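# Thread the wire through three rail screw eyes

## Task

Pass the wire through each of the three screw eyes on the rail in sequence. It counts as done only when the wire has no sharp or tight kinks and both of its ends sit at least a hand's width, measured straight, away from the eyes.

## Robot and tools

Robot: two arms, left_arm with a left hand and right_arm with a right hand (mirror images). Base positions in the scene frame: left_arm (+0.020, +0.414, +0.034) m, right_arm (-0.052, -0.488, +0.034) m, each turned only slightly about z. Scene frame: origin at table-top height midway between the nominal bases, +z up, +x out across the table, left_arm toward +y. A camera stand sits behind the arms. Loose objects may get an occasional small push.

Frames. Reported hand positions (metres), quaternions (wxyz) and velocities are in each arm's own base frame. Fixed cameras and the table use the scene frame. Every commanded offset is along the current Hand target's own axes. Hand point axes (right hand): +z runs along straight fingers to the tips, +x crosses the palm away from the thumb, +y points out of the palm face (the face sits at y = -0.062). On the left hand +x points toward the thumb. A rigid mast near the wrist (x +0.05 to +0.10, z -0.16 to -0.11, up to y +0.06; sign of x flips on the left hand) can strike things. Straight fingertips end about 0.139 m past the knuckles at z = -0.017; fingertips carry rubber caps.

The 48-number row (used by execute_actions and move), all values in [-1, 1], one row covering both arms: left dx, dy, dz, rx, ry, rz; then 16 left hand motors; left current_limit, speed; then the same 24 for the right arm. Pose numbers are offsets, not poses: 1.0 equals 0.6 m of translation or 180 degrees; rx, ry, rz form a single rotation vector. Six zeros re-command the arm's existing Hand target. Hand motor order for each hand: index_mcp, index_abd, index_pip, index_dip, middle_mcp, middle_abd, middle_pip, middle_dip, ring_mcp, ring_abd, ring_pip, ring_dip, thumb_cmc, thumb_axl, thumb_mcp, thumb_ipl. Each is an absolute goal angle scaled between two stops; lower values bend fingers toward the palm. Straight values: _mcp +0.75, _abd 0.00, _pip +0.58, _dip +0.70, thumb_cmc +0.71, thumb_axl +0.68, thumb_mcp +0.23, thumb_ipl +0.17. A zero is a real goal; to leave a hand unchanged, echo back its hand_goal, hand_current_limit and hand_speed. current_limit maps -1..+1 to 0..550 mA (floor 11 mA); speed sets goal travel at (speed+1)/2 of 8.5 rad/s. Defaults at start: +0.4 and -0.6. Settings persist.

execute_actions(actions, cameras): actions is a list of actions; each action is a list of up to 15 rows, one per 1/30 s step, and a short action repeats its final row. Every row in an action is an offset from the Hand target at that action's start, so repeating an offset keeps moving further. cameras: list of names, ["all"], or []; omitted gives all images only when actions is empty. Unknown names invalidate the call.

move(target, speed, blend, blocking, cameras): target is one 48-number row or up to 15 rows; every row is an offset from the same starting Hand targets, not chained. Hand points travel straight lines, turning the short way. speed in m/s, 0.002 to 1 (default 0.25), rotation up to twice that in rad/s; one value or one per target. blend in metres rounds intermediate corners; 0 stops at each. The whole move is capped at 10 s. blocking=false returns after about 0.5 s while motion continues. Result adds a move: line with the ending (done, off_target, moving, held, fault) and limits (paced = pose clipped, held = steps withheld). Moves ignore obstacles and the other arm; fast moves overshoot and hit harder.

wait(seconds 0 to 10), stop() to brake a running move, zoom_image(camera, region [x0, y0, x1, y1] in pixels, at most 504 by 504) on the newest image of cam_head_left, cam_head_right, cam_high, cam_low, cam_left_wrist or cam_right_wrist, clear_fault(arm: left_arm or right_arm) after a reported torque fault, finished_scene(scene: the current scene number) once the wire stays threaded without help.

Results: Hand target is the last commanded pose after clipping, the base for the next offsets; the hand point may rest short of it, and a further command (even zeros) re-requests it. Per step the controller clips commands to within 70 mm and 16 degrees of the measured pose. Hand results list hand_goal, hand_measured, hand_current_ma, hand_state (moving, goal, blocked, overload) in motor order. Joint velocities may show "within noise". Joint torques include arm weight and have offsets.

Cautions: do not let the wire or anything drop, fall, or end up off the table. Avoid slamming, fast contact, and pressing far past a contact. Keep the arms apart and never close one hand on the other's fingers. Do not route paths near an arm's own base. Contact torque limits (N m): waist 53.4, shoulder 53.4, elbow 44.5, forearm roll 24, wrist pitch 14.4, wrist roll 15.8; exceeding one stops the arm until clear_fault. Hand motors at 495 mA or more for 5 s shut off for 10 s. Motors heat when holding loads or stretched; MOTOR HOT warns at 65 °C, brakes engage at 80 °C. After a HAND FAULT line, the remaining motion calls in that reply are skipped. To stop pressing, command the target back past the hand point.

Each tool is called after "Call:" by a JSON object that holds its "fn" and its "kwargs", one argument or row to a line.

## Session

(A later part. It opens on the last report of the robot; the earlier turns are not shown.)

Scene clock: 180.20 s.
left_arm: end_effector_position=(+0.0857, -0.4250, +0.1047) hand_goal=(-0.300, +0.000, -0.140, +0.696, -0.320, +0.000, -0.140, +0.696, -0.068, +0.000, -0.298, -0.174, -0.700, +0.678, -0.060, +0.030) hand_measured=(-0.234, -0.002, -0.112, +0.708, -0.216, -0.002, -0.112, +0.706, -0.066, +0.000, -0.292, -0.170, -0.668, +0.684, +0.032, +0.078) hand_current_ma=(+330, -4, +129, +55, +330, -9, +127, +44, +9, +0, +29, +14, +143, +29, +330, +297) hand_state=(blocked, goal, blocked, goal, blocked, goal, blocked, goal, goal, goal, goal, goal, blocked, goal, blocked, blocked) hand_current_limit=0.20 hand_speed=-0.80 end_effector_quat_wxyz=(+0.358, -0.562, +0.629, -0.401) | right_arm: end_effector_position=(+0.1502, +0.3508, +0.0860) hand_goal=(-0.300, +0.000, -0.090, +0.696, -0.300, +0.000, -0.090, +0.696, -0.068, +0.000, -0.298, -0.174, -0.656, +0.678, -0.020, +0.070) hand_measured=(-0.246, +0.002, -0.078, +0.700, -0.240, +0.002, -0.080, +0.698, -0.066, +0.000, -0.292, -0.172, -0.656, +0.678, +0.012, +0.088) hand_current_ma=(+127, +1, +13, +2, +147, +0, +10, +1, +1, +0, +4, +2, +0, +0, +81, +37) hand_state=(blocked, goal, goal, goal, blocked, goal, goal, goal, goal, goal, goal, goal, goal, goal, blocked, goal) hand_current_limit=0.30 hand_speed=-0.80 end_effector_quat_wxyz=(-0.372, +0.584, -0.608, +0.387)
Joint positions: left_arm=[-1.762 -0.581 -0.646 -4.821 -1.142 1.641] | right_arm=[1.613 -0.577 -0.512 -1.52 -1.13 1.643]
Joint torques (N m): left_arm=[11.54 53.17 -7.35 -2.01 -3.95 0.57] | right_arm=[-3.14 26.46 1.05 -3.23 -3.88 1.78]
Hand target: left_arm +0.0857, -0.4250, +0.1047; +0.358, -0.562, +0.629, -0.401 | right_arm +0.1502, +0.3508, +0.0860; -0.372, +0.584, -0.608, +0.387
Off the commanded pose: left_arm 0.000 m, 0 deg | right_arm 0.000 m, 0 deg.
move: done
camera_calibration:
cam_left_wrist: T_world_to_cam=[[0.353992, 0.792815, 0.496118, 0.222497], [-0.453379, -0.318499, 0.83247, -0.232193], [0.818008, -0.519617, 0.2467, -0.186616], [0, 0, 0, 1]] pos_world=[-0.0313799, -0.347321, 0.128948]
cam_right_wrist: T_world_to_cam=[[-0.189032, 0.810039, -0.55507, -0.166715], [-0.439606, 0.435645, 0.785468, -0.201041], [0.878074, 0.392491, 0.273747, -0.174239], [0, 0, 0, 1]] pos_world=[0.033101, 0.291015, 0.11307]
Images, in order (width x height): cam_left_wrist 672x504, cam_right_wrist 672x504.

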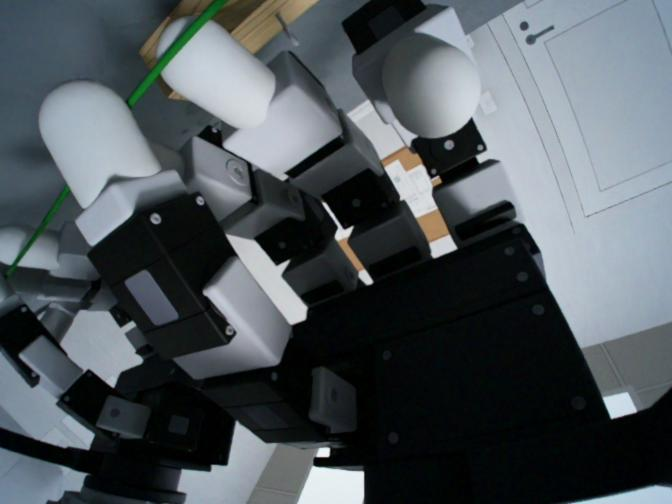

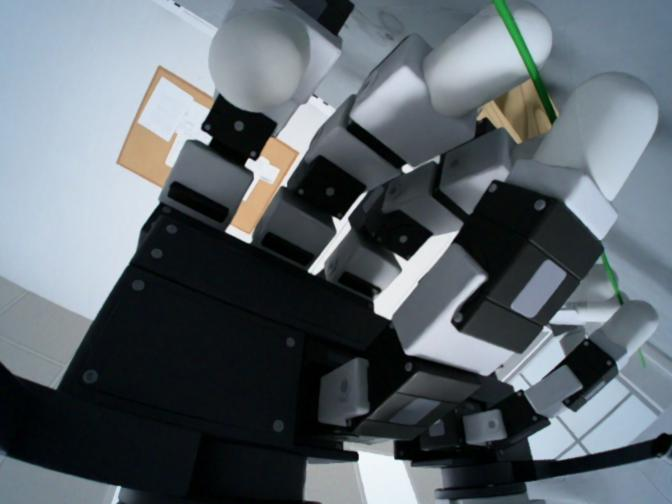

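Call:
{"fn": "move", "kwargs": {
  "target": [
    [0,0,0,0,0,0,-0.30,0,-0.14,0.696,-0.32,0,-0.14,0.696,-0.068,0,-0.299,-0.174,-0.70,0.677,-0.06,0.03,0.2,-0.8,0,0,0,0,0,0,-0.36,0,-0.08,0.696,-0.36,0,-0.08,0.696,-0.068,0,-0.299,-0.174,-0.657,0.677,-0.08,0.03,0.25,-0.8],
    [0,0,0,0,0,0,-0.30,0,-0.14,0.696,-0.32,0,-0.14,0.696,-0.068,0,-0.299,-0.174,-0.70,0.677,-0.06,0.03,0.2,-0.8,0,0,0,0,0,0,-0.40,0,-0.08,0.696,-0.40,0,-0.08,0.696,-0.068,0,-0.299,-0.174,-0.657,0.677,-0.12,0.0,0.25,-0.8]
  ],
  "speed": 0.03,
  "cameras": ["cam_left_wrist","cam_right_wrist"]
}}

Call:
{"fn": "zoom_image", "kwargs": {
  "camera": "cam_right_wrist",
  "region": [400, 0, 672, 300]
}}

Scene clock: 181.47 s.
left_arm: end_effector_position=(+0.0857, -0.4250, +0.1047) hand_goal=(-0.300, +0.000, -0.140, +0.696, -0.320, +0.000, -0.140, +0.696, -0.068, +0.000, -0.298, -0.174, -0.700, +0.678, -0.060, +0.030) hand_measured=(-0.234, -0.002, -0.110, +0.710, -0.216, -0.002, -0.110, +0.708, -0.066, +0.000, -0.292, -0.170, -0.668, +0.684, +0.032, +0.076) hand_current_ma=(+330, -4, +137, +60, +330, -9, +135, +48, +9, +0, +29, +14, +143, +29, +330, +287) hand_state=(blocked, goal, blocked, goal, blocked, goal, blocked, goal, goal, goal, goal, goal, blocked, goal, blocked, blocked) hand_current_limit=0.20 hand_speed=-0.80 end_effector_quat_wxyz=(+0.358, -0.562, +0.629, -0.401) | right_arm: end_effector_position=(+0.1502, +0.3508, +0.0860) hand_goal=(-0.400, +0.000, -0.080, +0.696, -0.400, +0.000, -0.080, +0.696, -0.068, +0.000, -0.298, -0.174, -0.656, +0.678, -0.120, +0.000) hand_measured=(-0.266, +0.002, -0.056, +0.704, -0.262, +0.002, -0.058, +0.704, -0.066, +0.000, -0.292, -0.172, -0.654, +0.678, +0.012, +0.084) hand_current_ma=(+344, +1, +36, +7, +344, +1, +30, +8, +1, +0, +4, +2, +1, +0, +344, +337) hand_state=(blocked, goal, blocked, goal, blocked, goal, blocked, goal, goal, goal, goal, goal, goal, goal, blocked, blocked) hand_current_limit=0.25 hand_speed=-0.80 end_effector_quat_wxyz=(-0.372, +0.584, -0.608, +0.387)
Joint positions: left_arm=[-1.762 -0.581 -0.646 -4.821 -1.142 1.641] | right_arm=[1.613 -0.577 -0.512 -1.52 -1.13 1.643]
Joint torques (N m): left_arm=[12.03 53.58 -6.84 -2.3 -3.97 0.59] | right_arm=[-3.8 31.36 0.78 -3.25 -3.37 1.74]
Hand target: left_arm +0.0857, -0.4250, +0.1047; +0.358, -0.562, +0.629, -0.401 | right_arm +0.1502, +0.3508, +0.0860; -0.372, +0.584, -0.608, +0.387
Off the commanded pose: left_arm 0.000 m, 0 deg | right_arm 0.000 m, 0 deg.
move: done
camera_calibration:
cam_left_wrist: T_world_to_cam=[[0.353968, 0.792799, 0.496162, 0.222485], [-0.453398, -0.31854, 0.832444, -0.232205], [0.818008, -0.519617, 0.246701, -0.186617], [0, 0, 0, 1]] pos_world=[-0.0313799, -0.347321, 0.128948]
cam_right_wrist: T_world_to_cam=[[-0.189032, 0.810039, -0.55507, -0.166715], [-0.439606, 0.435645, 0.785468, -0.201041], [0.878074, 0.392491, 0.273747, -0.174239], [0, 0, 0, 1]] pos_world=[0.033101, 0.291015, 0.11307]
Images, in order (width x height): cam_left_wrist 672x504, cam_right_wrist 672x504.

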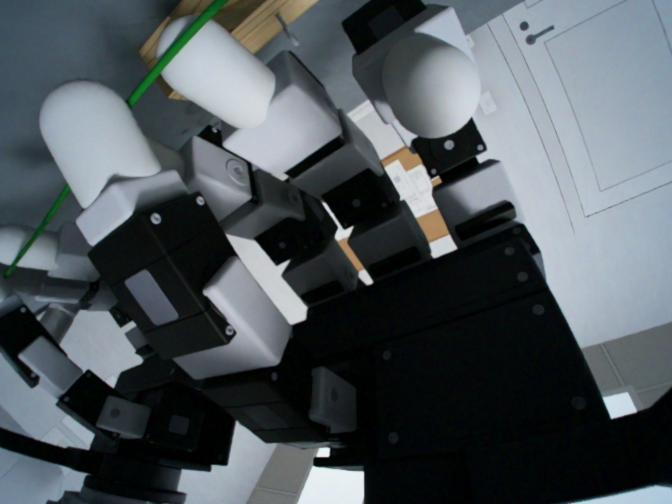

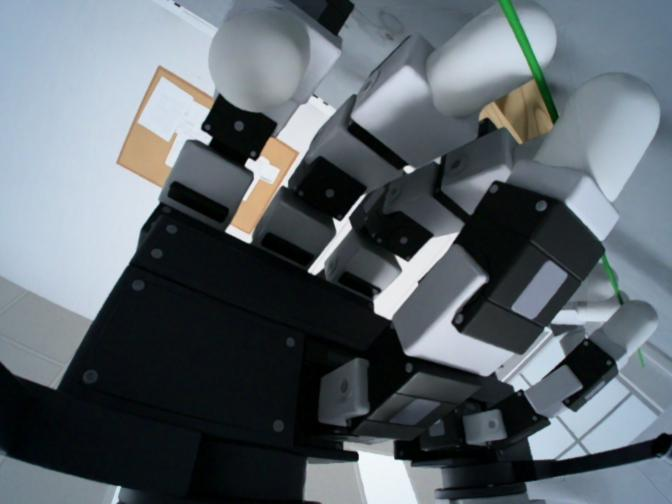

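Scaled by 1.680 from the camera's 672x504 image, which has a finer 960x720 frame.

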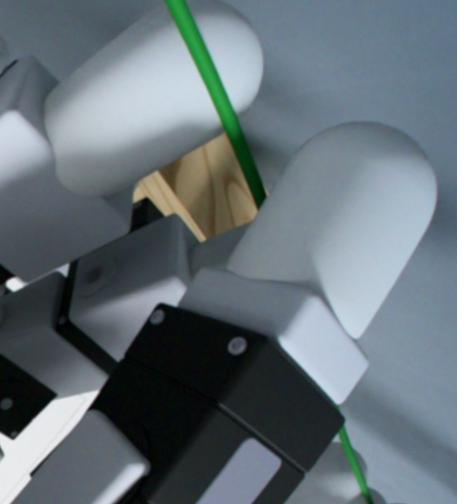

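Call:
{"fn": "move", "kwargs": {
  "target": [
    [0,0,0,0,0,0,0.115,0,-0.438,0.696,0.115,0,-0.438,0.696,-0.068,0,-0.299,-0.174,-0.70,0.677,0.02,0.08,0.2,-0.8,0,0,0,0,0,0,-0.40,0,-0.08,0.696,-0.40,0,-0.08,0.696,-0.068,0,-0.299,-0.174,-0.657,0.677,-0.12,0.0,0.25,-0.8],
    [0,-0.1209,-0.0563,0,0,0,0.115,0,-0.438,0.696,0.115,0,-0.438,0.696,-0.068,0,-0.299,-0.174,-0.70,0.677,0.02,0.08,0.2,-0.8,0,0,0,0,0,0,-0.40,0,-0.08,0.696,-0.40,0,-0.08,0.696,-0.068,0,-0.299,-0.174,-0.657,0.677,-0.12,0.0,0.25,-0.8]
  ],
  "speed": 0.06,
  "cameras": ["cam_left_wrist","cam_right_wrist","cam_high","cam_low"]
}}

Call:
{"fn": "zoom_image", "kwargs": {
  "camera": "cam_right_wrist",
  "region": [400, 0, 672, 300]
}}

Call:
{"fn": "zoom_image", "kwargs": {
  "camera": "cam_low",
  "region": [200, 150, 400, 310]
}}

Call:
{"fn": "zoom_image", "kwargs": {
  "camera": "cam_high",
  "region": [230, 10, 450, 160]
}}

Scene clock: 184.33 s.
left_arm: end_effector_position=(+0.0857, -0.4250, +0.1847) hand_goal=(+0.116, +0.000, -0.438, +0.696, +0.116, +0.000, -0.438, +0.696, -0.068, +0.000, -0.298, -0.174, -0.700, +0.678, +0.020, +0.080) hand_measured=(+0.112, -0.002, -0.430, +0.700, +0.110, -0.002, -0.430, +0.698, -0.066, +0.000, -0.292, -0.170, -0.696, +0.682, +0.022, +0.082) hand_current_ma=(-21, -4, +30, +15, -27, -9, +30, +12, +9, +0, +29, +14, +20, +16, +9, +10) hand_state=(goal, goal, goal, goal, goal, goal, goal, goal, goal, goal, goal, goal, goal, goal, goal, goal) hand_current_limit=0.20 hand_speed=-0.80 end_effector_quat_wxyz=(+0.358, -0.562, +0.629, -0.401) | right_arm: end_effector_position=(+0.1502, +0.3508, +0.0860) hand_goal=(-0.400, +0.000, -0.080, +0.696, -0.400, +0.000, -0.080, +0.696, -0.068, +0.000, -0.298, -0.174, -0.656, +0.678, -0.120, +0.000) hand_measured=(-0.266, +0.002, -0.048, +0.708, -0.262, +0.002, -0.054, +0.708, -0.066, +0.000, -0.292, -0.172, -0.656, +0.678, +0.012, +0.076) hand_current_ma=(+344, +1, +53, +11, +344, +1, +38, +11, +1, +0, +4, +2, +0, +0, +344, +295) hand_state=(blocked, goal, blocked, goal, blocked, goal, blocked, goal, goal, goal, goal, goal, goal, goal, blocked, blocked) hand_current_limit=0.25 hand_speed=-0.80 end_effector_quat_wxyz=(-0.372, +0.584, -0.608, +0.387)
Joint positions: left_arm=[-1.762 -0.363 -0.619 -4.905 -1.17 1.848] | right_arm=[1.613 -0.577 -0.512 -1.52 -1.13 1.643]
Joint torques (N m): left_arm=[-11.81 51.77 -8.21 -2.47 -4.06 0.77] | right_arm=[-3.37 37.02 0.26 -2.73 -2.47 1.54]
Hand target: left_arm +0.0857, -0.4250, +0.1847; +0.358, -0.562, +0.629, -0.401 | right_arm +0.1502, +0.3508, +0.0860; -0.372, +0.584, -0.608, +0.387
Off the commanded pose: left_arm 0.000 m, 0 deg | right_arm 0.000 m, 0 deg.
move: done
camera_calibration:
cam_left_wrist: T_world_to_cam=[[0.353884, 0.792826, 0.496177, 0.182796], [-0.453388, -0.31859, 0.83243, -0.298815], [0.81805, -0.519545, 0.246714, -0.206329], [0, 0, 0, 1]] pos_world=[-0.0313801, -0.347322, 0.208947]
cam_right_wrist: T_world_to_cam=[[-0.189032, 0.810039, -0.55507, -0.166715], [-0.439606, 0.435645, 0.785468, -0.201041], [0.878074, 0.392491, 0.273747, -0.174239], [0, 0, 0, 1]] pos_world=[0.033101, 0.291015, 0.11307]
Images, in order (width x height): cam_high 672x504, cam_low 672x504, cam_left_wrist 672x504, cam_right_wrist 672x504.

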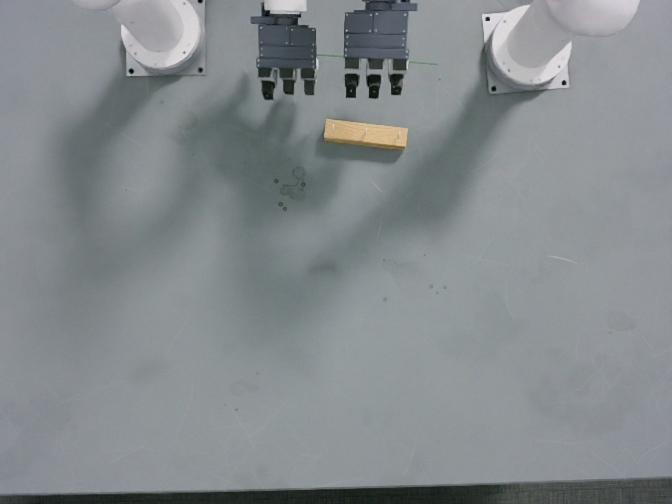

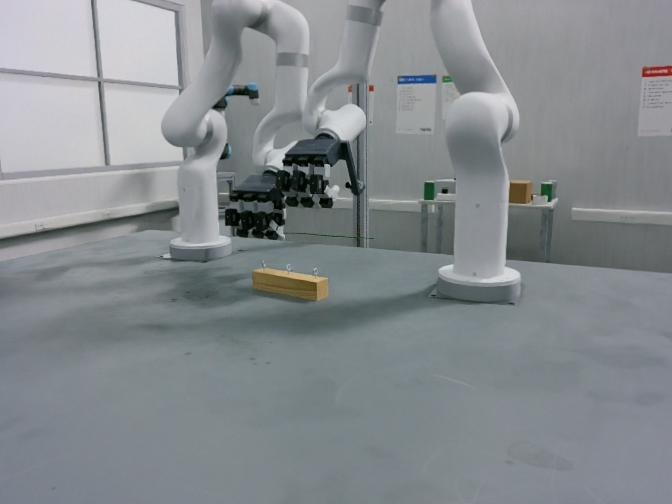

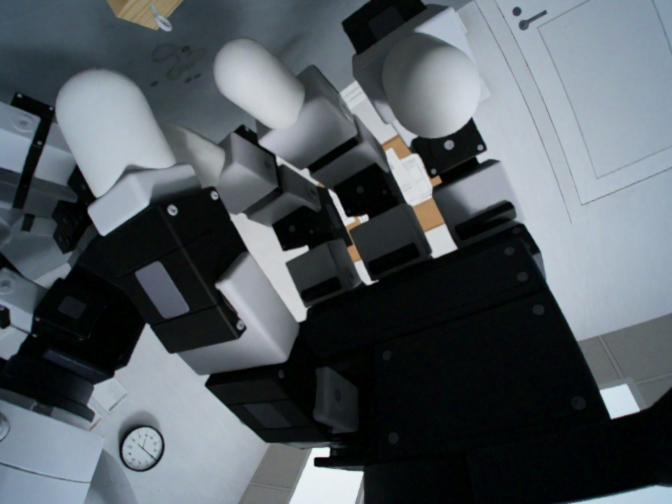

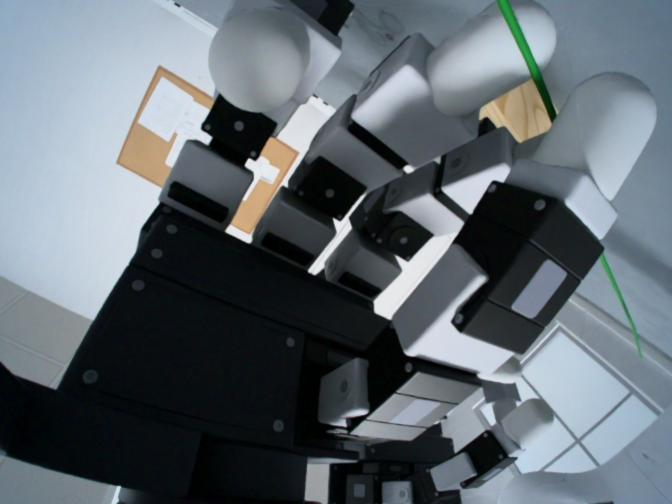

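Scaled by 1.680 from the camera's 672x504 image, which has a finer 960x720 frame.

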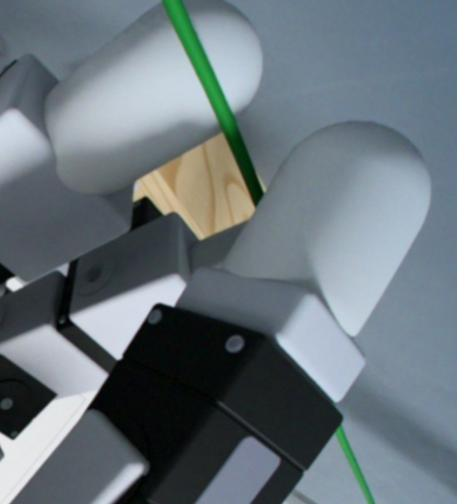

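Scaled by 2.520 from the camera's 672x504 image, which has a finer 960x720 frame.

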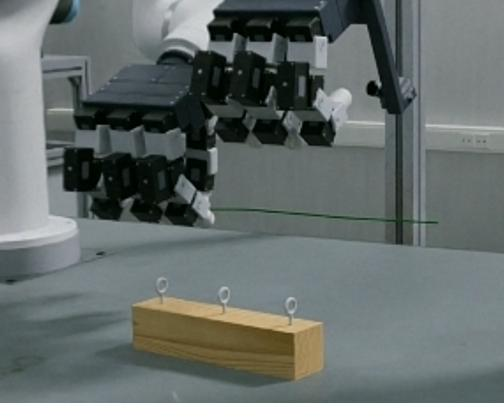

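Scaled by 2.291 from the camera's 672x504 image, which has a finer 960x720 frame.

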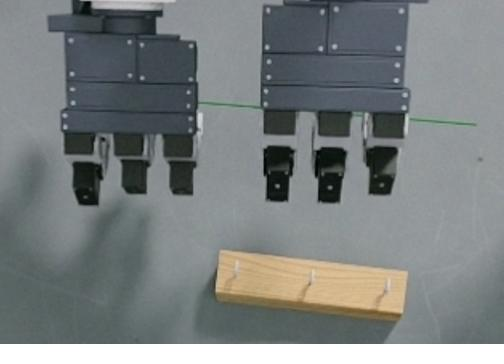

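Call:
{"fn": "move", "kwargs": {
  "target": [-0.414,-0.0407,-0.0707,0,0,0,0.115,0,-0.438,0.696,0.115,0,-0.438,0.696,-0.068,0,-0.299,-0.174,-0.657,0.677,0.0,0.08,0.2,-0.8,0,0,0,0,0,0,-0.40,0,-0.08,0.696,-0.40,0,-0.08,0.696,-0.068,0,-0.299,-0.174,-0.657,0.677,-0.12,0.0,0.25,-0.8],
  "speed": 0.15,
  "cameras": ["all"]
}}

Call:
{"fn": "zoom_image", "kwargs": {
  "camera": "cam_low",
  "region": [200, 180, 400, 310]
}}

Call:
{"fn": "zoom_image", "kwargs": {
  "camera": "cam_high",
  "region": [290, 30, 450, 160]
}}

Call:
{"fn": "zoom_image", "kwargs": {
  "camera": "cam_head_left",
  "region": [230, 404, 430, 504]
}}

Scene clock: 187.90 s.
left_arm: end_effector_position=(+0.0879, -0.2018, +0.2170) hand_goal=(+0.116, +0.000, -0.438, +0.696, +0.116, +0.000, -0.438, +0.696, -0.068, +0.000, -0.298, -0.174, -0.656, +0.678, +0.000, +0.080) hand_measured=(+0.112, -0.002, -0.430, +0.700, +0.110, -0.002, -0.430, +0.698, -0.066, +0.000, -0.292, -0.170, -0.658, +0.680, +0.002, +0.082) hand_current_ma=(-19, -4, +30, +15, -25, -9, +29, +12, +8, +0, +29, +14, -5, +12, +8, +10) hand_state=(goal, goal, goal, goal, goal, goal, goal, goal, goal, goal, goal, goal, goal, goal, goal, goal) hand_current_limit=0.20 hand_speed=-0.80 end_effector_quat_wxyz=(+0.359, -0.562, +0.629, -0.401) | right_arm: end_effector_position=(+0.1502, +0.3508, +0.0860) hand_goal=(-0.400, +0.000, -0.080, +0.696, -0.400, +0.000, -0.080, +0.696, -0.068, +0.000, -0.298, -0.174, -0.656, +0.678, -0.120, +0.000) hand_measured=(-0.266, +0.002, -0.048, +0.708, -0.262, +0.002, -0.054, +0.708, -0.066, +0.000, -0.292, -0.172, -0.656, +0.678, +0.012, +0.076) hand_current_ma=(+344, +1, +53, +11, +344, +1, +38, +11, +1, +0, +4, +2, +0, +0, +344, +295) hand_state=(blocked, goal, blocked, goal, blocked, goal, blocked, goal, goal, goal, goal, goal, goal, goal, blocked, blocked) hand_current_limit=0.25 hand_speed=-0.80 end_effector_quat_wxyz=(-0.372, +0.584, -0.608, +0.387)
Joint positions: left_arm=[-1.992 0.274 -0.062 -5.147 -1.259 1.908] | right_arm=[1.613 -0.577 -0.512 -1.52 -1.13 1.643]
Joint torques (N m): left_arm=[12.52 -9.96 -28.08 2.57 1.42 -1.2] | right_arm=[-0.36 38.55 0.01 -2.36 -1.29 1.21]
Hand target: left_arm +0.0879, -0.2018, +0.2170; +0.359, -0.562, +0.629, -0.401 (not the last commanded pose) | right_arm +0.1502, +0.3508, +0.0860; -0.372, +0.584, -0.608, +0.387
Off the commanded pose: left_arm 0.028 m, 0 deg | right_arm 0.000 m, 0 deg.
move: held (left_arm; a check stopped the path); limits=held
pose unreachable (left arm): on one or more control steps of this call, first in action 0 (counted from 0), this arm could not follow its commanded pose, so it was not sent that pose on those steps. It may still have moved: this result reports where it is.
cause: moving toward the commanded pose would bring two parts of the arm too close to each other (joints 2 (shoulder) to 6 (wrist roll) lie between them).
camera_calibration:
cam_left_wrist: T_world_to_cam=[[0.353199, 0.792633, 0.496974, -0.0111361], [-0.45324, -0.319737, 0.832071, -0.25381], [0.818428, -0.519135, 0.246323, -0.0999748], [0, 0, 0, 1]] pos_world=[-0.0292817, -0.124226, 0.241349]
cam_right_wrist: T_world_to_cam=[[-0.189032, 0.810039, -0.55507, -0.166715], [-0.439606, 0.435645, 0.785468, -0.201041], [0.878074, 0.392491, 0.273747, -0.174239], [0, 0, 0, 1]] pos_world=[0.033101, 0.291015, 0.11307]

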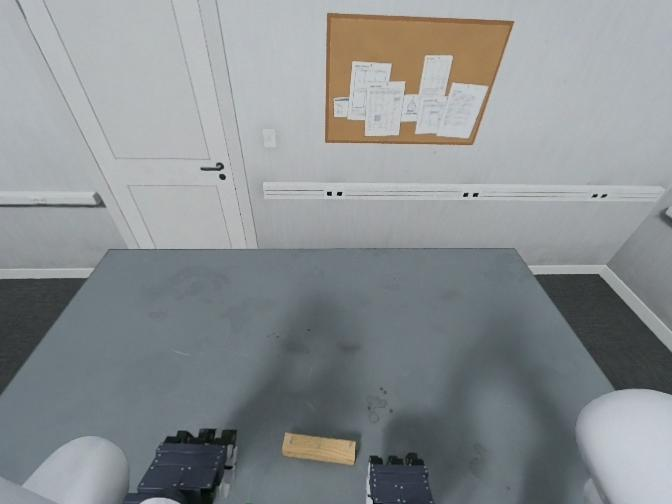

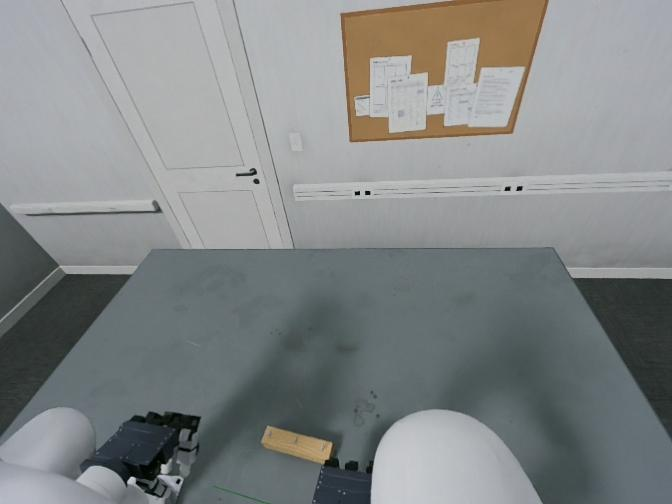

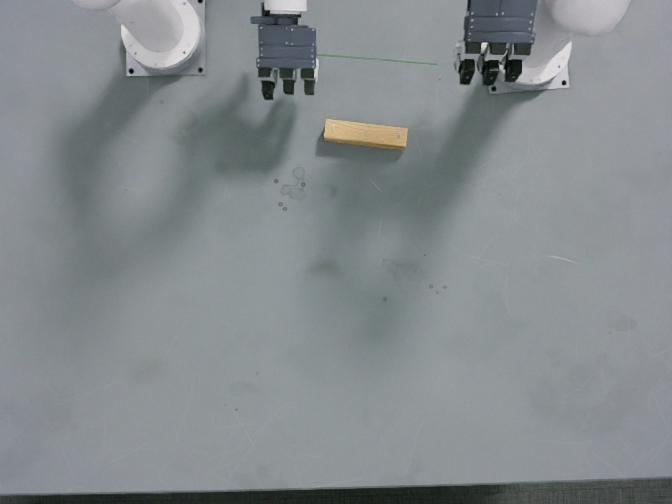

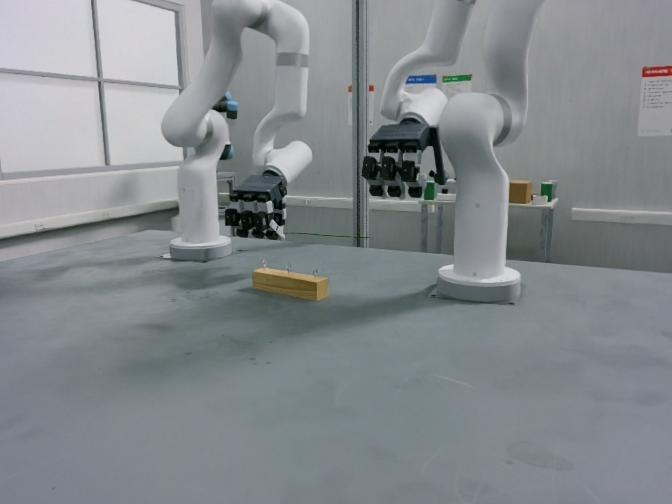

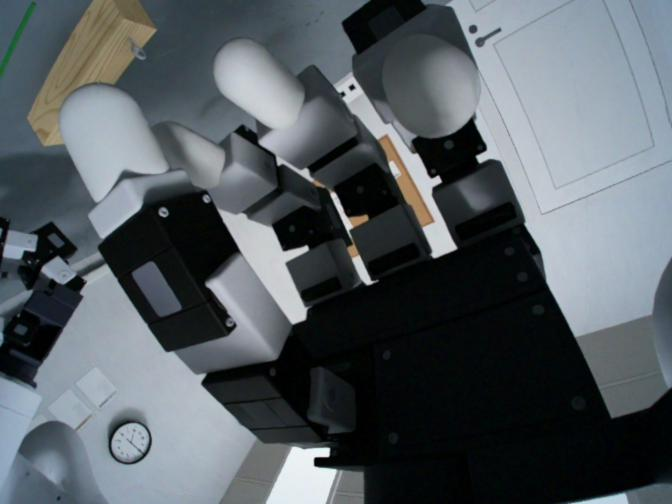

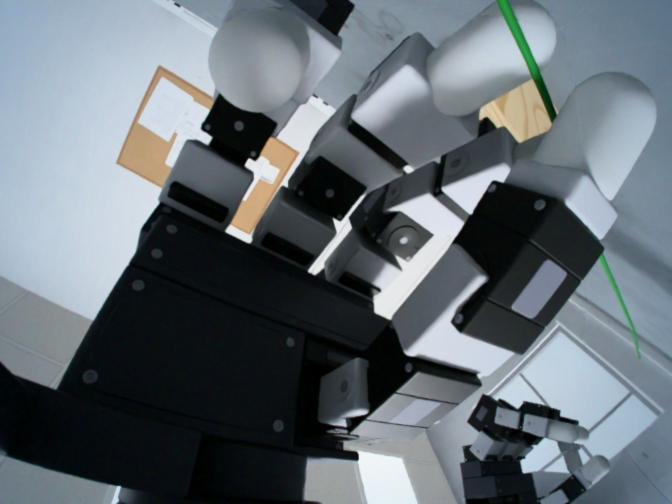

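Scaled by 2.520 from the camera's 672x504 image, which has a finer 960x720 frame.

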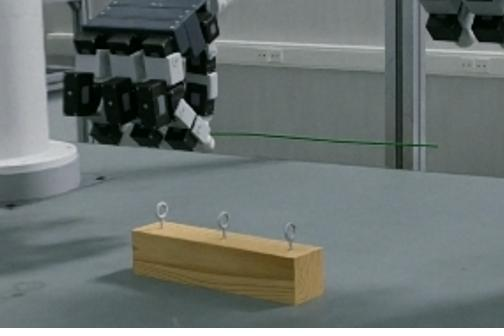

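Scaled by 3.150 from the camera's 672x504 image, which has a finer 960x720 frame.

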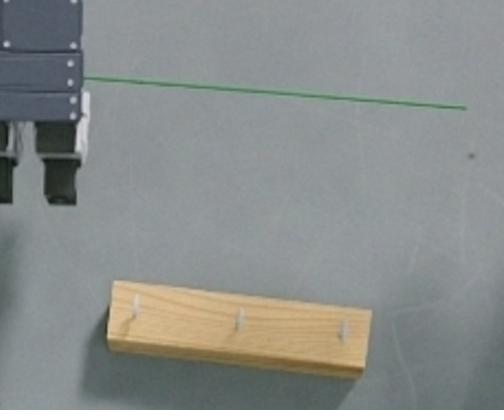

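Scaled by 2.520 from the camera's 672x504 image, which has a finer 960x720 frame.

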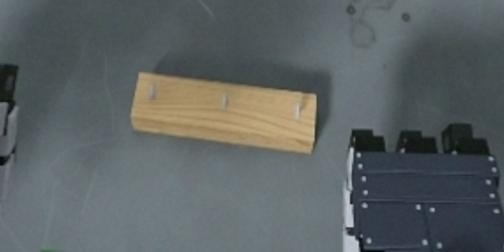

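Call:
{"fn": "move", "kwargs": {
  "target": [0,0,0,0,0,0,0.115,0,-0.438,0.696,0.115,0,-0.438,0.696,-0.068,0,-0.299,-0.174,-0.657,0.677,0.0,0.08,0.2,-0.8,0,-0.0604,-0.0282,0,0.0165,-0.0074,-0.40,0,-0.08,0.696,-0.40,0,-0.08,0.696,-0.068,0,-0.299,-0.174,-0.657,0.677,-0.12,0.0,0.25,-0.8],
  "speed": 0.08
}}

Call:
{"fn": "move", "kwargs": {
  "target": [0,0,0,0,0,0,0.115,0,-0.438,0.696,0.115,0,-0.438,0.696,-0.068,0,-0.299,-0.174,-0.657,0.677,0.0,0.08,0.2,-0.8,0,0.0702,0.0158,-0.25,0,0,-0.40,0,-0.08,0.696,-0.40,0,-0.08,0.696,-0.40,0,-0.299,-0.174,-0.657,0.677,-0.12,0.0,0.25,-0.8],
  "speed": 0.1,
  "cameras": ["all"]
}}

Call:
{"fn": "zoom_image", "kwargs": {
  "camera": "cam_low",
  "region": [200, 150, 400, 310]
}}

Call:
{"fn": "zoom_image", "kwargs": {
  "camera": "cam_high",
  "region": [290, 30, 450, 160]
}}

Scene clock: 193.27 s.
left_arm: end_effector_position=(+0.0879, -0.2018, +0.2170) hand_goal=(+0.116, +0.000, -0.438, +0.696, +0.116, +0.000, -0.438, +0.696, -0.068, +0.000, -0.298, -0.174, -0.656, +0.678, +0.000, +0.080) hand_measured=(+0.112, -0.002, -0.430, +0.700, +0.110, -0.002, -0.430, +0.698, -0.066, +0.000, -0.292, -0.170, -0.658, +0.680, +0.002, +0.082) hand_current_ma=(-19, -4, +30, +15, -25, -9, +29, +12, +8, +0, +29, +14, -5, +12, +8, +10) hand_state=(goal, goal, goal, goal, goal, goal, goal, goal, goal, goal, goal, goal, goal, goal, goal, goal) hand_current_limit=0.20 hand_speed=-0.80 end_effector_quat_wxyz=(+0.359, -0.562, +0.629, -0.401) | right_arm: end_effector_position=(+0.1502, +0.3508, +0.1260) hand_goal=(-0.400, +0.000, -0.080, +0.696, -0.400, +0.000, -0.080, +0.696, -0.068, +0.000, -0.298, -0.174, -0.656, +0.678, -0.120, +0.000) hand_measured=(-0.266, +0.002, -0.048, +0.708, -0.262, +0.002, -0.054, +0.708, -0.066, +0.000, -0.292, -0.172, -0.656, +0.678, +0.012, +0.076) hand_current_ma=(+344, +1, +53, +11, +344, +1, +38, +11, +1, +0, +4, +2, +0, +0, +344, +295) hand_state=(blocked, goal, blocked, goal, blocked, goal, blocked, goal, goal, goal, goal, goal, goal, goal, blocked, blocked) hand_current_limit=0.25 hand_speed=-0.80 end_effector_quat_wxyz=(-0.352, +0.581, -0.611, +0.407)
Joint positions: left_arm=[-1.992 0.274 -0.062 -5.147 -1.259 1.908] | right_arm=[1.611 -0.461 -0.52 -1.407 -1.145 1.46]
Joint torques (N m): left_arm=[14.15 -10.46 -27.4 2 1.14 -1.08] | right_arm=[-5.14 40.19 -24.63 2.81 -4.52 -1.51]
Hand target: left_arm +0.0879, -0.2018, +0.2170; +0.359, -0.562, +0.629, -0.401 | right_arm +0.1502, +0.3508, +0.1260; -0.352, +0.581, -0.611, +0.407
Off the commanded pose: left_arm 0.000 m, 0 deg | right_arm 0.000 m, 0 deg.
move: done

Scene clock: 197.67 s.
left_arm: end_effector_position=(+0.0879, -0.2018, +0.2170) hand_goal=(+0.116, +0.000, -0.438, +0.696, +0.116, +0.000, -0.438, +0.696, -0.068, +0.000, -0.298, -0.174, -0.656, +0.678, +0.000, +0.080) hand_measured=(+0.112, -0.002, -0.430, +0.700, +0.110, -0.002, -0.430, +0.698, -0.066, +0.000, -0.292, -0.170, -0.658, +0.680, +0.002, +0.082) hand_current_ma=(-19, -4, +30, +15, -25, -9, +29, +12, +8, +0, +29, +14, -5, +12, +8, +10) hand_state=(goal, goal, goal, goal, goal, goal, goal, goal, goal, goal, goal, goal, goal, goal, goal, goal) hand_current_limit=0.20 hand_speed=-0.80 end_effector_quat_wxyz=(+0.359, -0.562, +0.629, -0.401) | right_arm: end_effector_position=(+0.1409, +0.3497, +0.0839) hand_goal=(-0.400, +0.000, -0.080, +0.696, -0.400, +0.000, -0.080, +0.696, -0.400, +0.000, -0.298, -0.174, -0.656, +0.678, -0.120, +0.000) hand_measured=(-0.266, +0.002, -0.048, +0.708, -0.262, +0.002, -0.054, +0.708, -0.390, +0.000, -0.292, -0.172, -0.656, +0.678, +0.012, +0.076) hand_current_ma=(+344, +1, +53, +11, +344, +1, +38, +11, +12, +0, +4, +2, +0, +0, +344, +293) hand_state=(blocked, goal, blocked, goal, blocked, goal, blocked, goal, goal, goal, goal, goal, goal, goal, blocked, blocked) hand_current_limit=0.25 hand_speed=-0.80 end_effector_quat_wxyz=(-0.103, +0.672, -0.720, +0.142)
Joint positions: left_arm=[-1.992 0.274 -0.062 -5.147 -1.259 1.908] | right_arm=[1.166 -0.415 -0.558 -1.391 -0.35 1.031]
Joint torques (N m): left_arm=[14 -10.63 -26.4 2.72 1.15 -1.13] | right_arm=[-5.11 14.42 -27.43 3.15 2.21 -1.55]
Hand target: left_arm +0.0879, -0.2018, +0.2170; +0.359, -0.562, +0.629, -0.401 | right_arm +0.1409, +0.3497, +0.0839; -0.103, +0.672, -0.720, +0.142
Off the commanded pose: left_arm 0.000 m, 0 deg | right_arm 0.000 m, 0 deg.
move: done
camera_calibration:
cam_left_wrist: T_world_to_cam=[[0.353222, 0.79265, 0.496931, -0.0110437], [-0.453221, -0.319696, 0.832097, -0.253843], [0.818428, -0.519135, 0.246322, -0.100027], [0, 0, 0, 1]] pos_world=[-0.0292817, -0.124326, 0.241349]
cam_right_wrist: T_world_to_cam=[[-0.486504, 0.830702, -0.270644, -0.158011], [0.266038, 0.43592, 0.859766, -0.308753], [0.832188, 0.346278, -0.433075, -0.0830967], [0, 0, 0, 1]] pos_world=[0.0744192, 0.294626, 0.186703]

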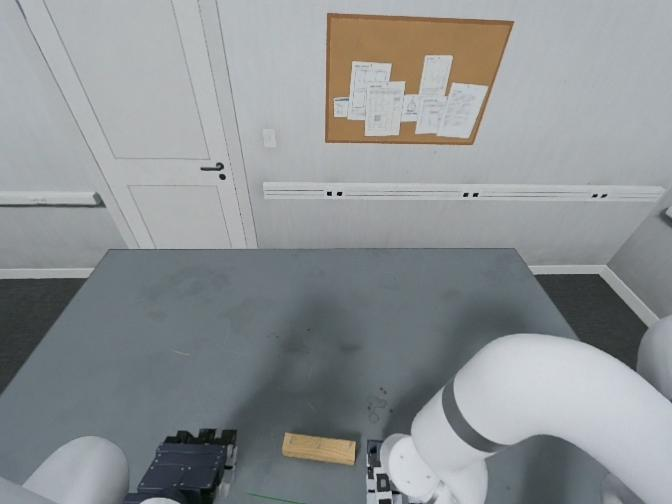

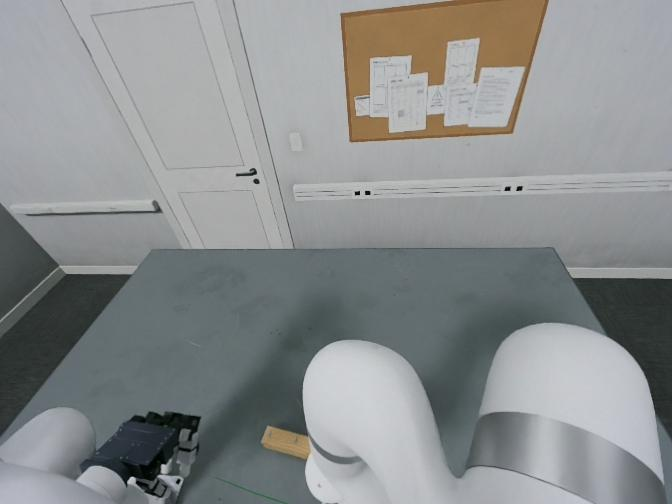

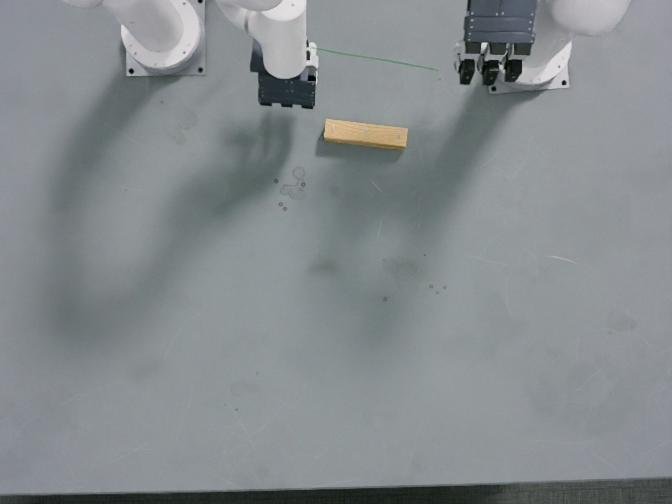

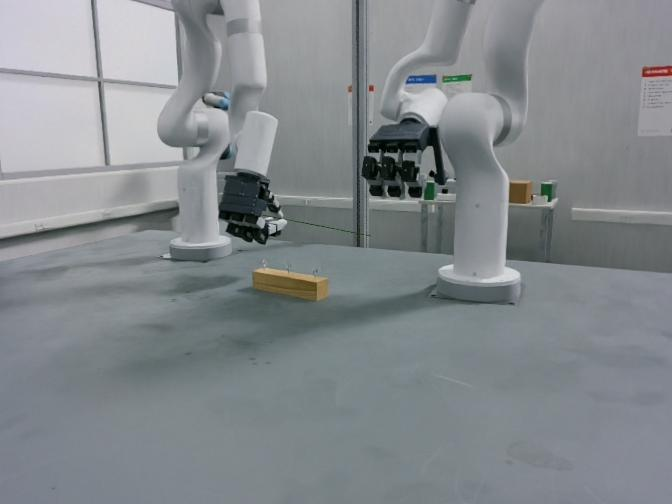

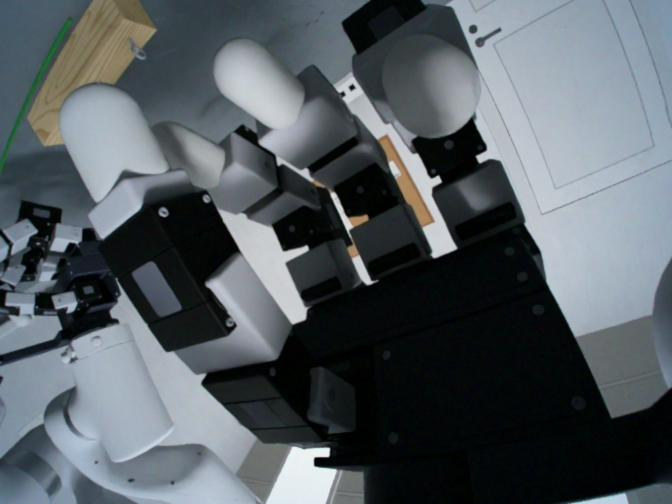

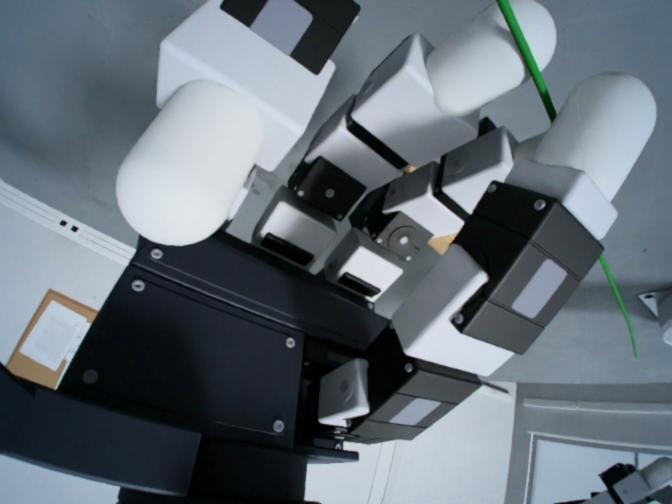

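Scaled by 2.520 from the camera's 672x504 image, which has a finer 960x720 frame.

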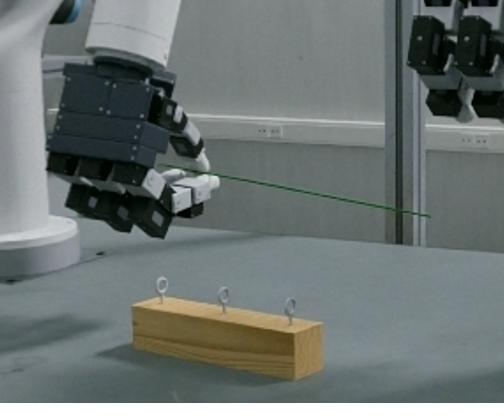

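Scaled by 3.150 from the camera's 672x504 image, which has a finer 960x720 frame.

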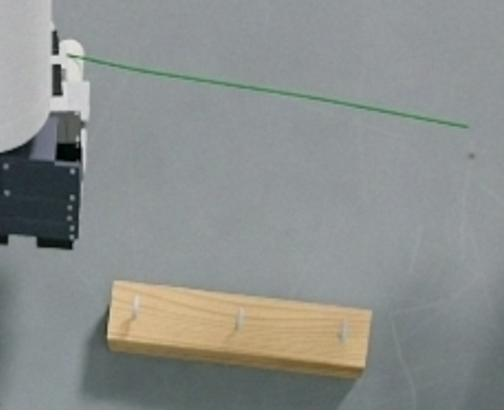

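Call:
{"fn": "move", "kwargs": {
  "target": [0,0,0,0,0,0,0.115,0,-0.438,0.696,0.115,0,-0.438,0.696,-0.068,0,-0.299,-0.174,-0.657,0.677,0.0,0.08,0.2,-0.8,0.4127,-0.1967,0.0907,-0.001,-0.0185,-0.0062,-0.40,0,-0.08,0.696,-0.40,0,-0.08,0.696,-0.40,0,-0.299,-0.174,-0.657,0.677,-0.12,0.0,0.25,-0.8],
  "speed": 0.1,
  "cameras": ["all"]
}}

Call:
{"fn": "zoom_image", "kwargs": {
  "camera": "cam_low",
  "region": [160, 150, 360, 310]
}}

Call:
{"fn": "zoom_image", "kwargs": {
  "camera": "cam_high",
  "region": [190, 30, 430, 180]
}}

Scene clock: 202.83 s.
left_arm: end_effector_position=(+0.0879, -0.2018, +0.2170) hand_goal=(+0.116, +0.000, -0.438, +0.696, +0.116, +0.000, -0.438, +0.696, -0.068, +0.000, -0.298, -0.174, -0.656, +0.678, +0.000, +0.080) hand_measured=(+0.112, -0.002, -0.430, +0.700, +0.110, -0.002, -0.430, +0.698, -0.066, +0.000, -0.292, -0.170, -0.658, +0.680, +0.002, +0.082) hand_current_ma=(-19, -4, +30, +15, -25, -9, +29, +12, +8, +0, +29, +14, -5, +12, +8, +10) hand_state=(goal, goal, goal, goal, goal, goal, goal, goal, goal, goal, goal, goal, goal, goal, goal, goal) hand_current_limit=0.20 hand_speed=-0.80 end_effector_quat_wxyz=(+0.359, -0.562, +0.629, -0.401) | right_arm: end_effector_position=(+0.2510, +0.0927, +0.0838) hand_goal=(-0.400, +0.000, -0.080, +0.696, -0.400, +0.000, -0.080, +0.696, -0.400, +0.000, -0.298, -0.174, -0.656, +0.678, -0.120, +0.000) hand_measured=(-0.266, +0.002, -0.048, +0.708, -0.262, +0.002, -0.054, +0.708, -0.390, +0.000, -0.292, -0.172, -0.656, +0.678, +0.012, +0.076) hand_current_ma=(+344, +1, +53, +11, +344, +1, +38, +11, +12, +0, +4, +1, +0, +0, +344, +292) hand_state=(blocked, goal, blocked, goal, blocked, goal, blocked, goal, goal, goal, goal, goal, goal, goal, blocked, blocked) hand_current_limit=0.25 hand_speed=-0.80 end_effector_quat_wxyz=(-0.121, +0.683, -0.710, +0.122)
Joint positions: left_arm=[-1.992 0.274 -0.062 -5.147 -1.259 1.908] | right_arm=[0.262 -0.263 -0.294 -2.829 -0.317 1.559]
Joint torques (N m): left_arm=[14.27 -11.75 -26.86 2.95 1.09 -1.17] | right_arm=[-6.84 6.81 -25.1 -3.2 2.01 2.07]
Hand target: left_arm +0.0879, -0.2018, +0.2170; +0.359, -0.562, +0.629, -0.401 | right_arm +0.2510, +0.0927, +0.0838; -0.121, +0.683, -0.710, +0.122
Off the commanded pose: left_arm 0.000 m, 0 deg | right_arm 0.000 m, 0 deg.
move: done
camera_calibration:
cam_left_wrist: T_world_to_cam=[[0.353222, 0.79265, 0.496931, -0.0110437], [-0.453221, -0.319696, 0.832097, -0.253843], [0.818428, -0.519135, 0.246322, -0.100027], [0, 0, 0, 1]] pos_world=[-0.0292817, -0.124326, 0.241349]
cam_right_wrist: T_world_to_cam=[[-0.518235, 0.823642, -0.230319, 0.114322], [0.251092, 0.403964, 0.879639, -0.220883], [0.817548, 0.398029, -0.416158, -0.0882863], [0, 0, 0, 1]] pos_world=[0.186886, 0.0302092, 0.183887]

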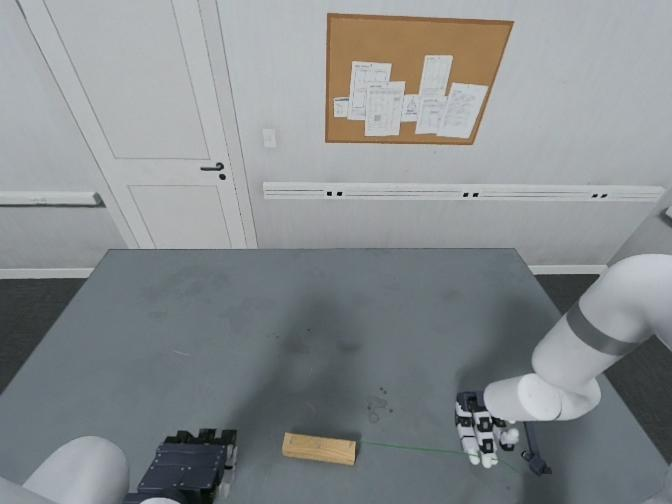

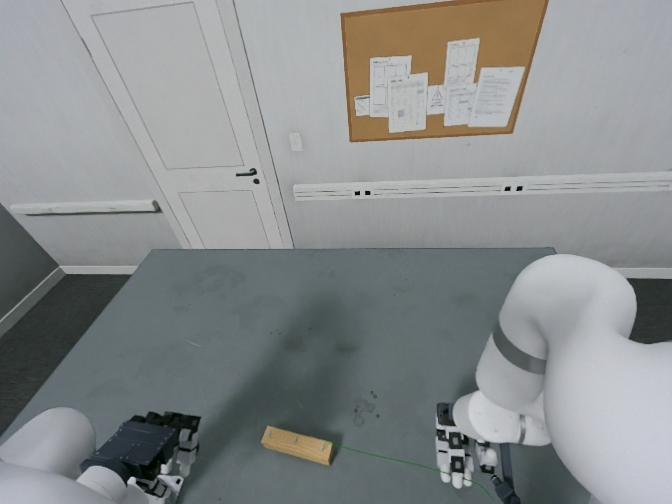

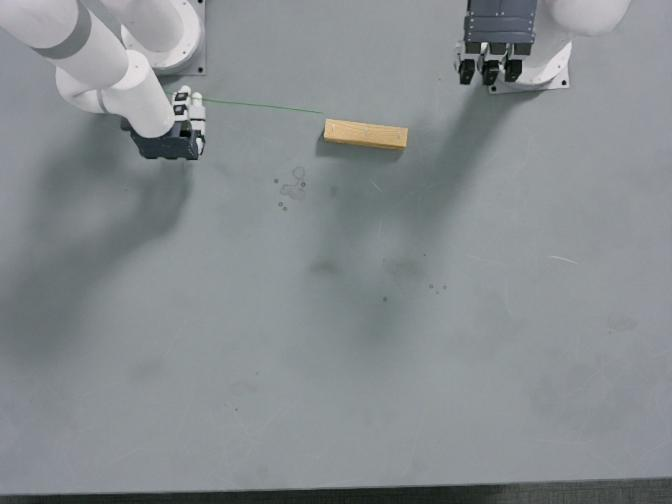

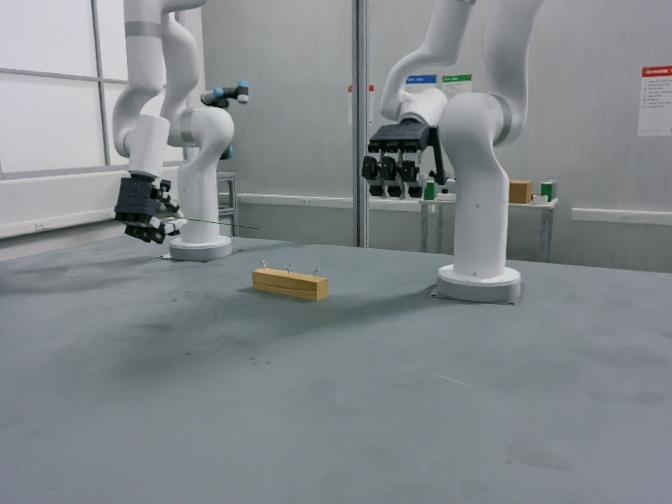

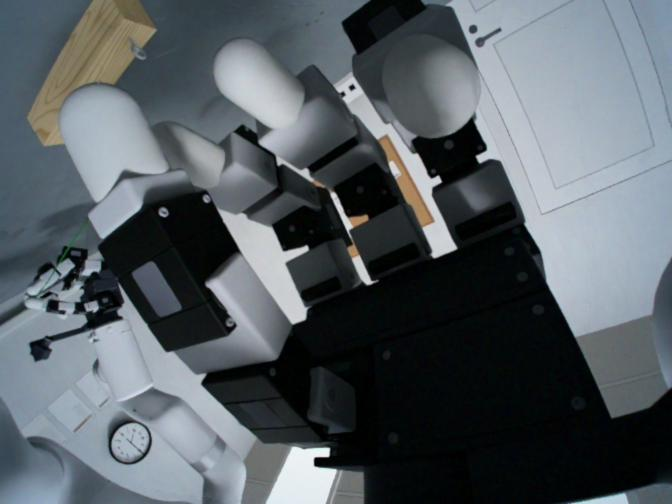

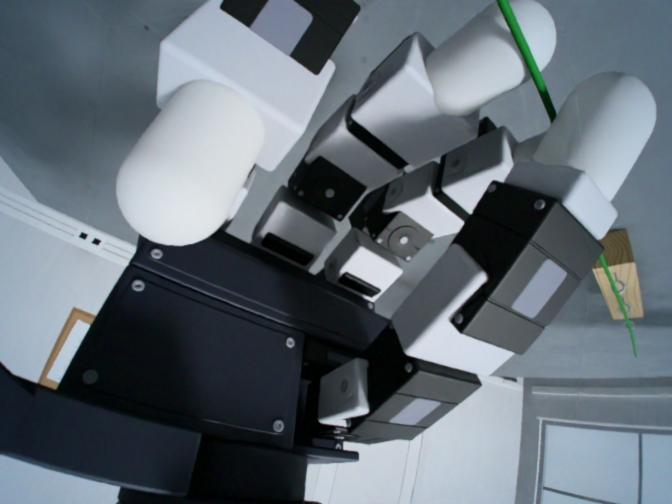

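Scaled by 2.520 from the camera's 672x504 image, which has a finer 960x720 frame.

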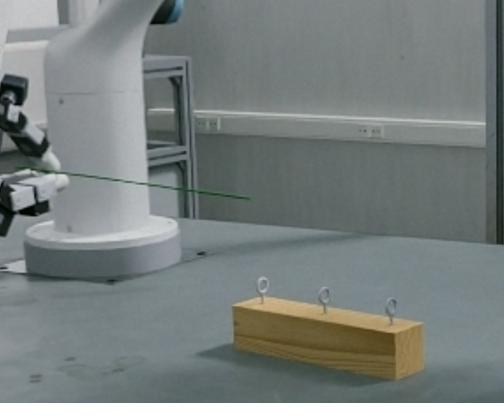

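Scaled by 2.100 from the camera's 672x504 image, which has a finer 960x720 frame.

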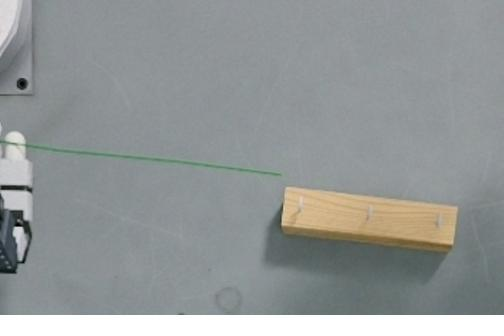

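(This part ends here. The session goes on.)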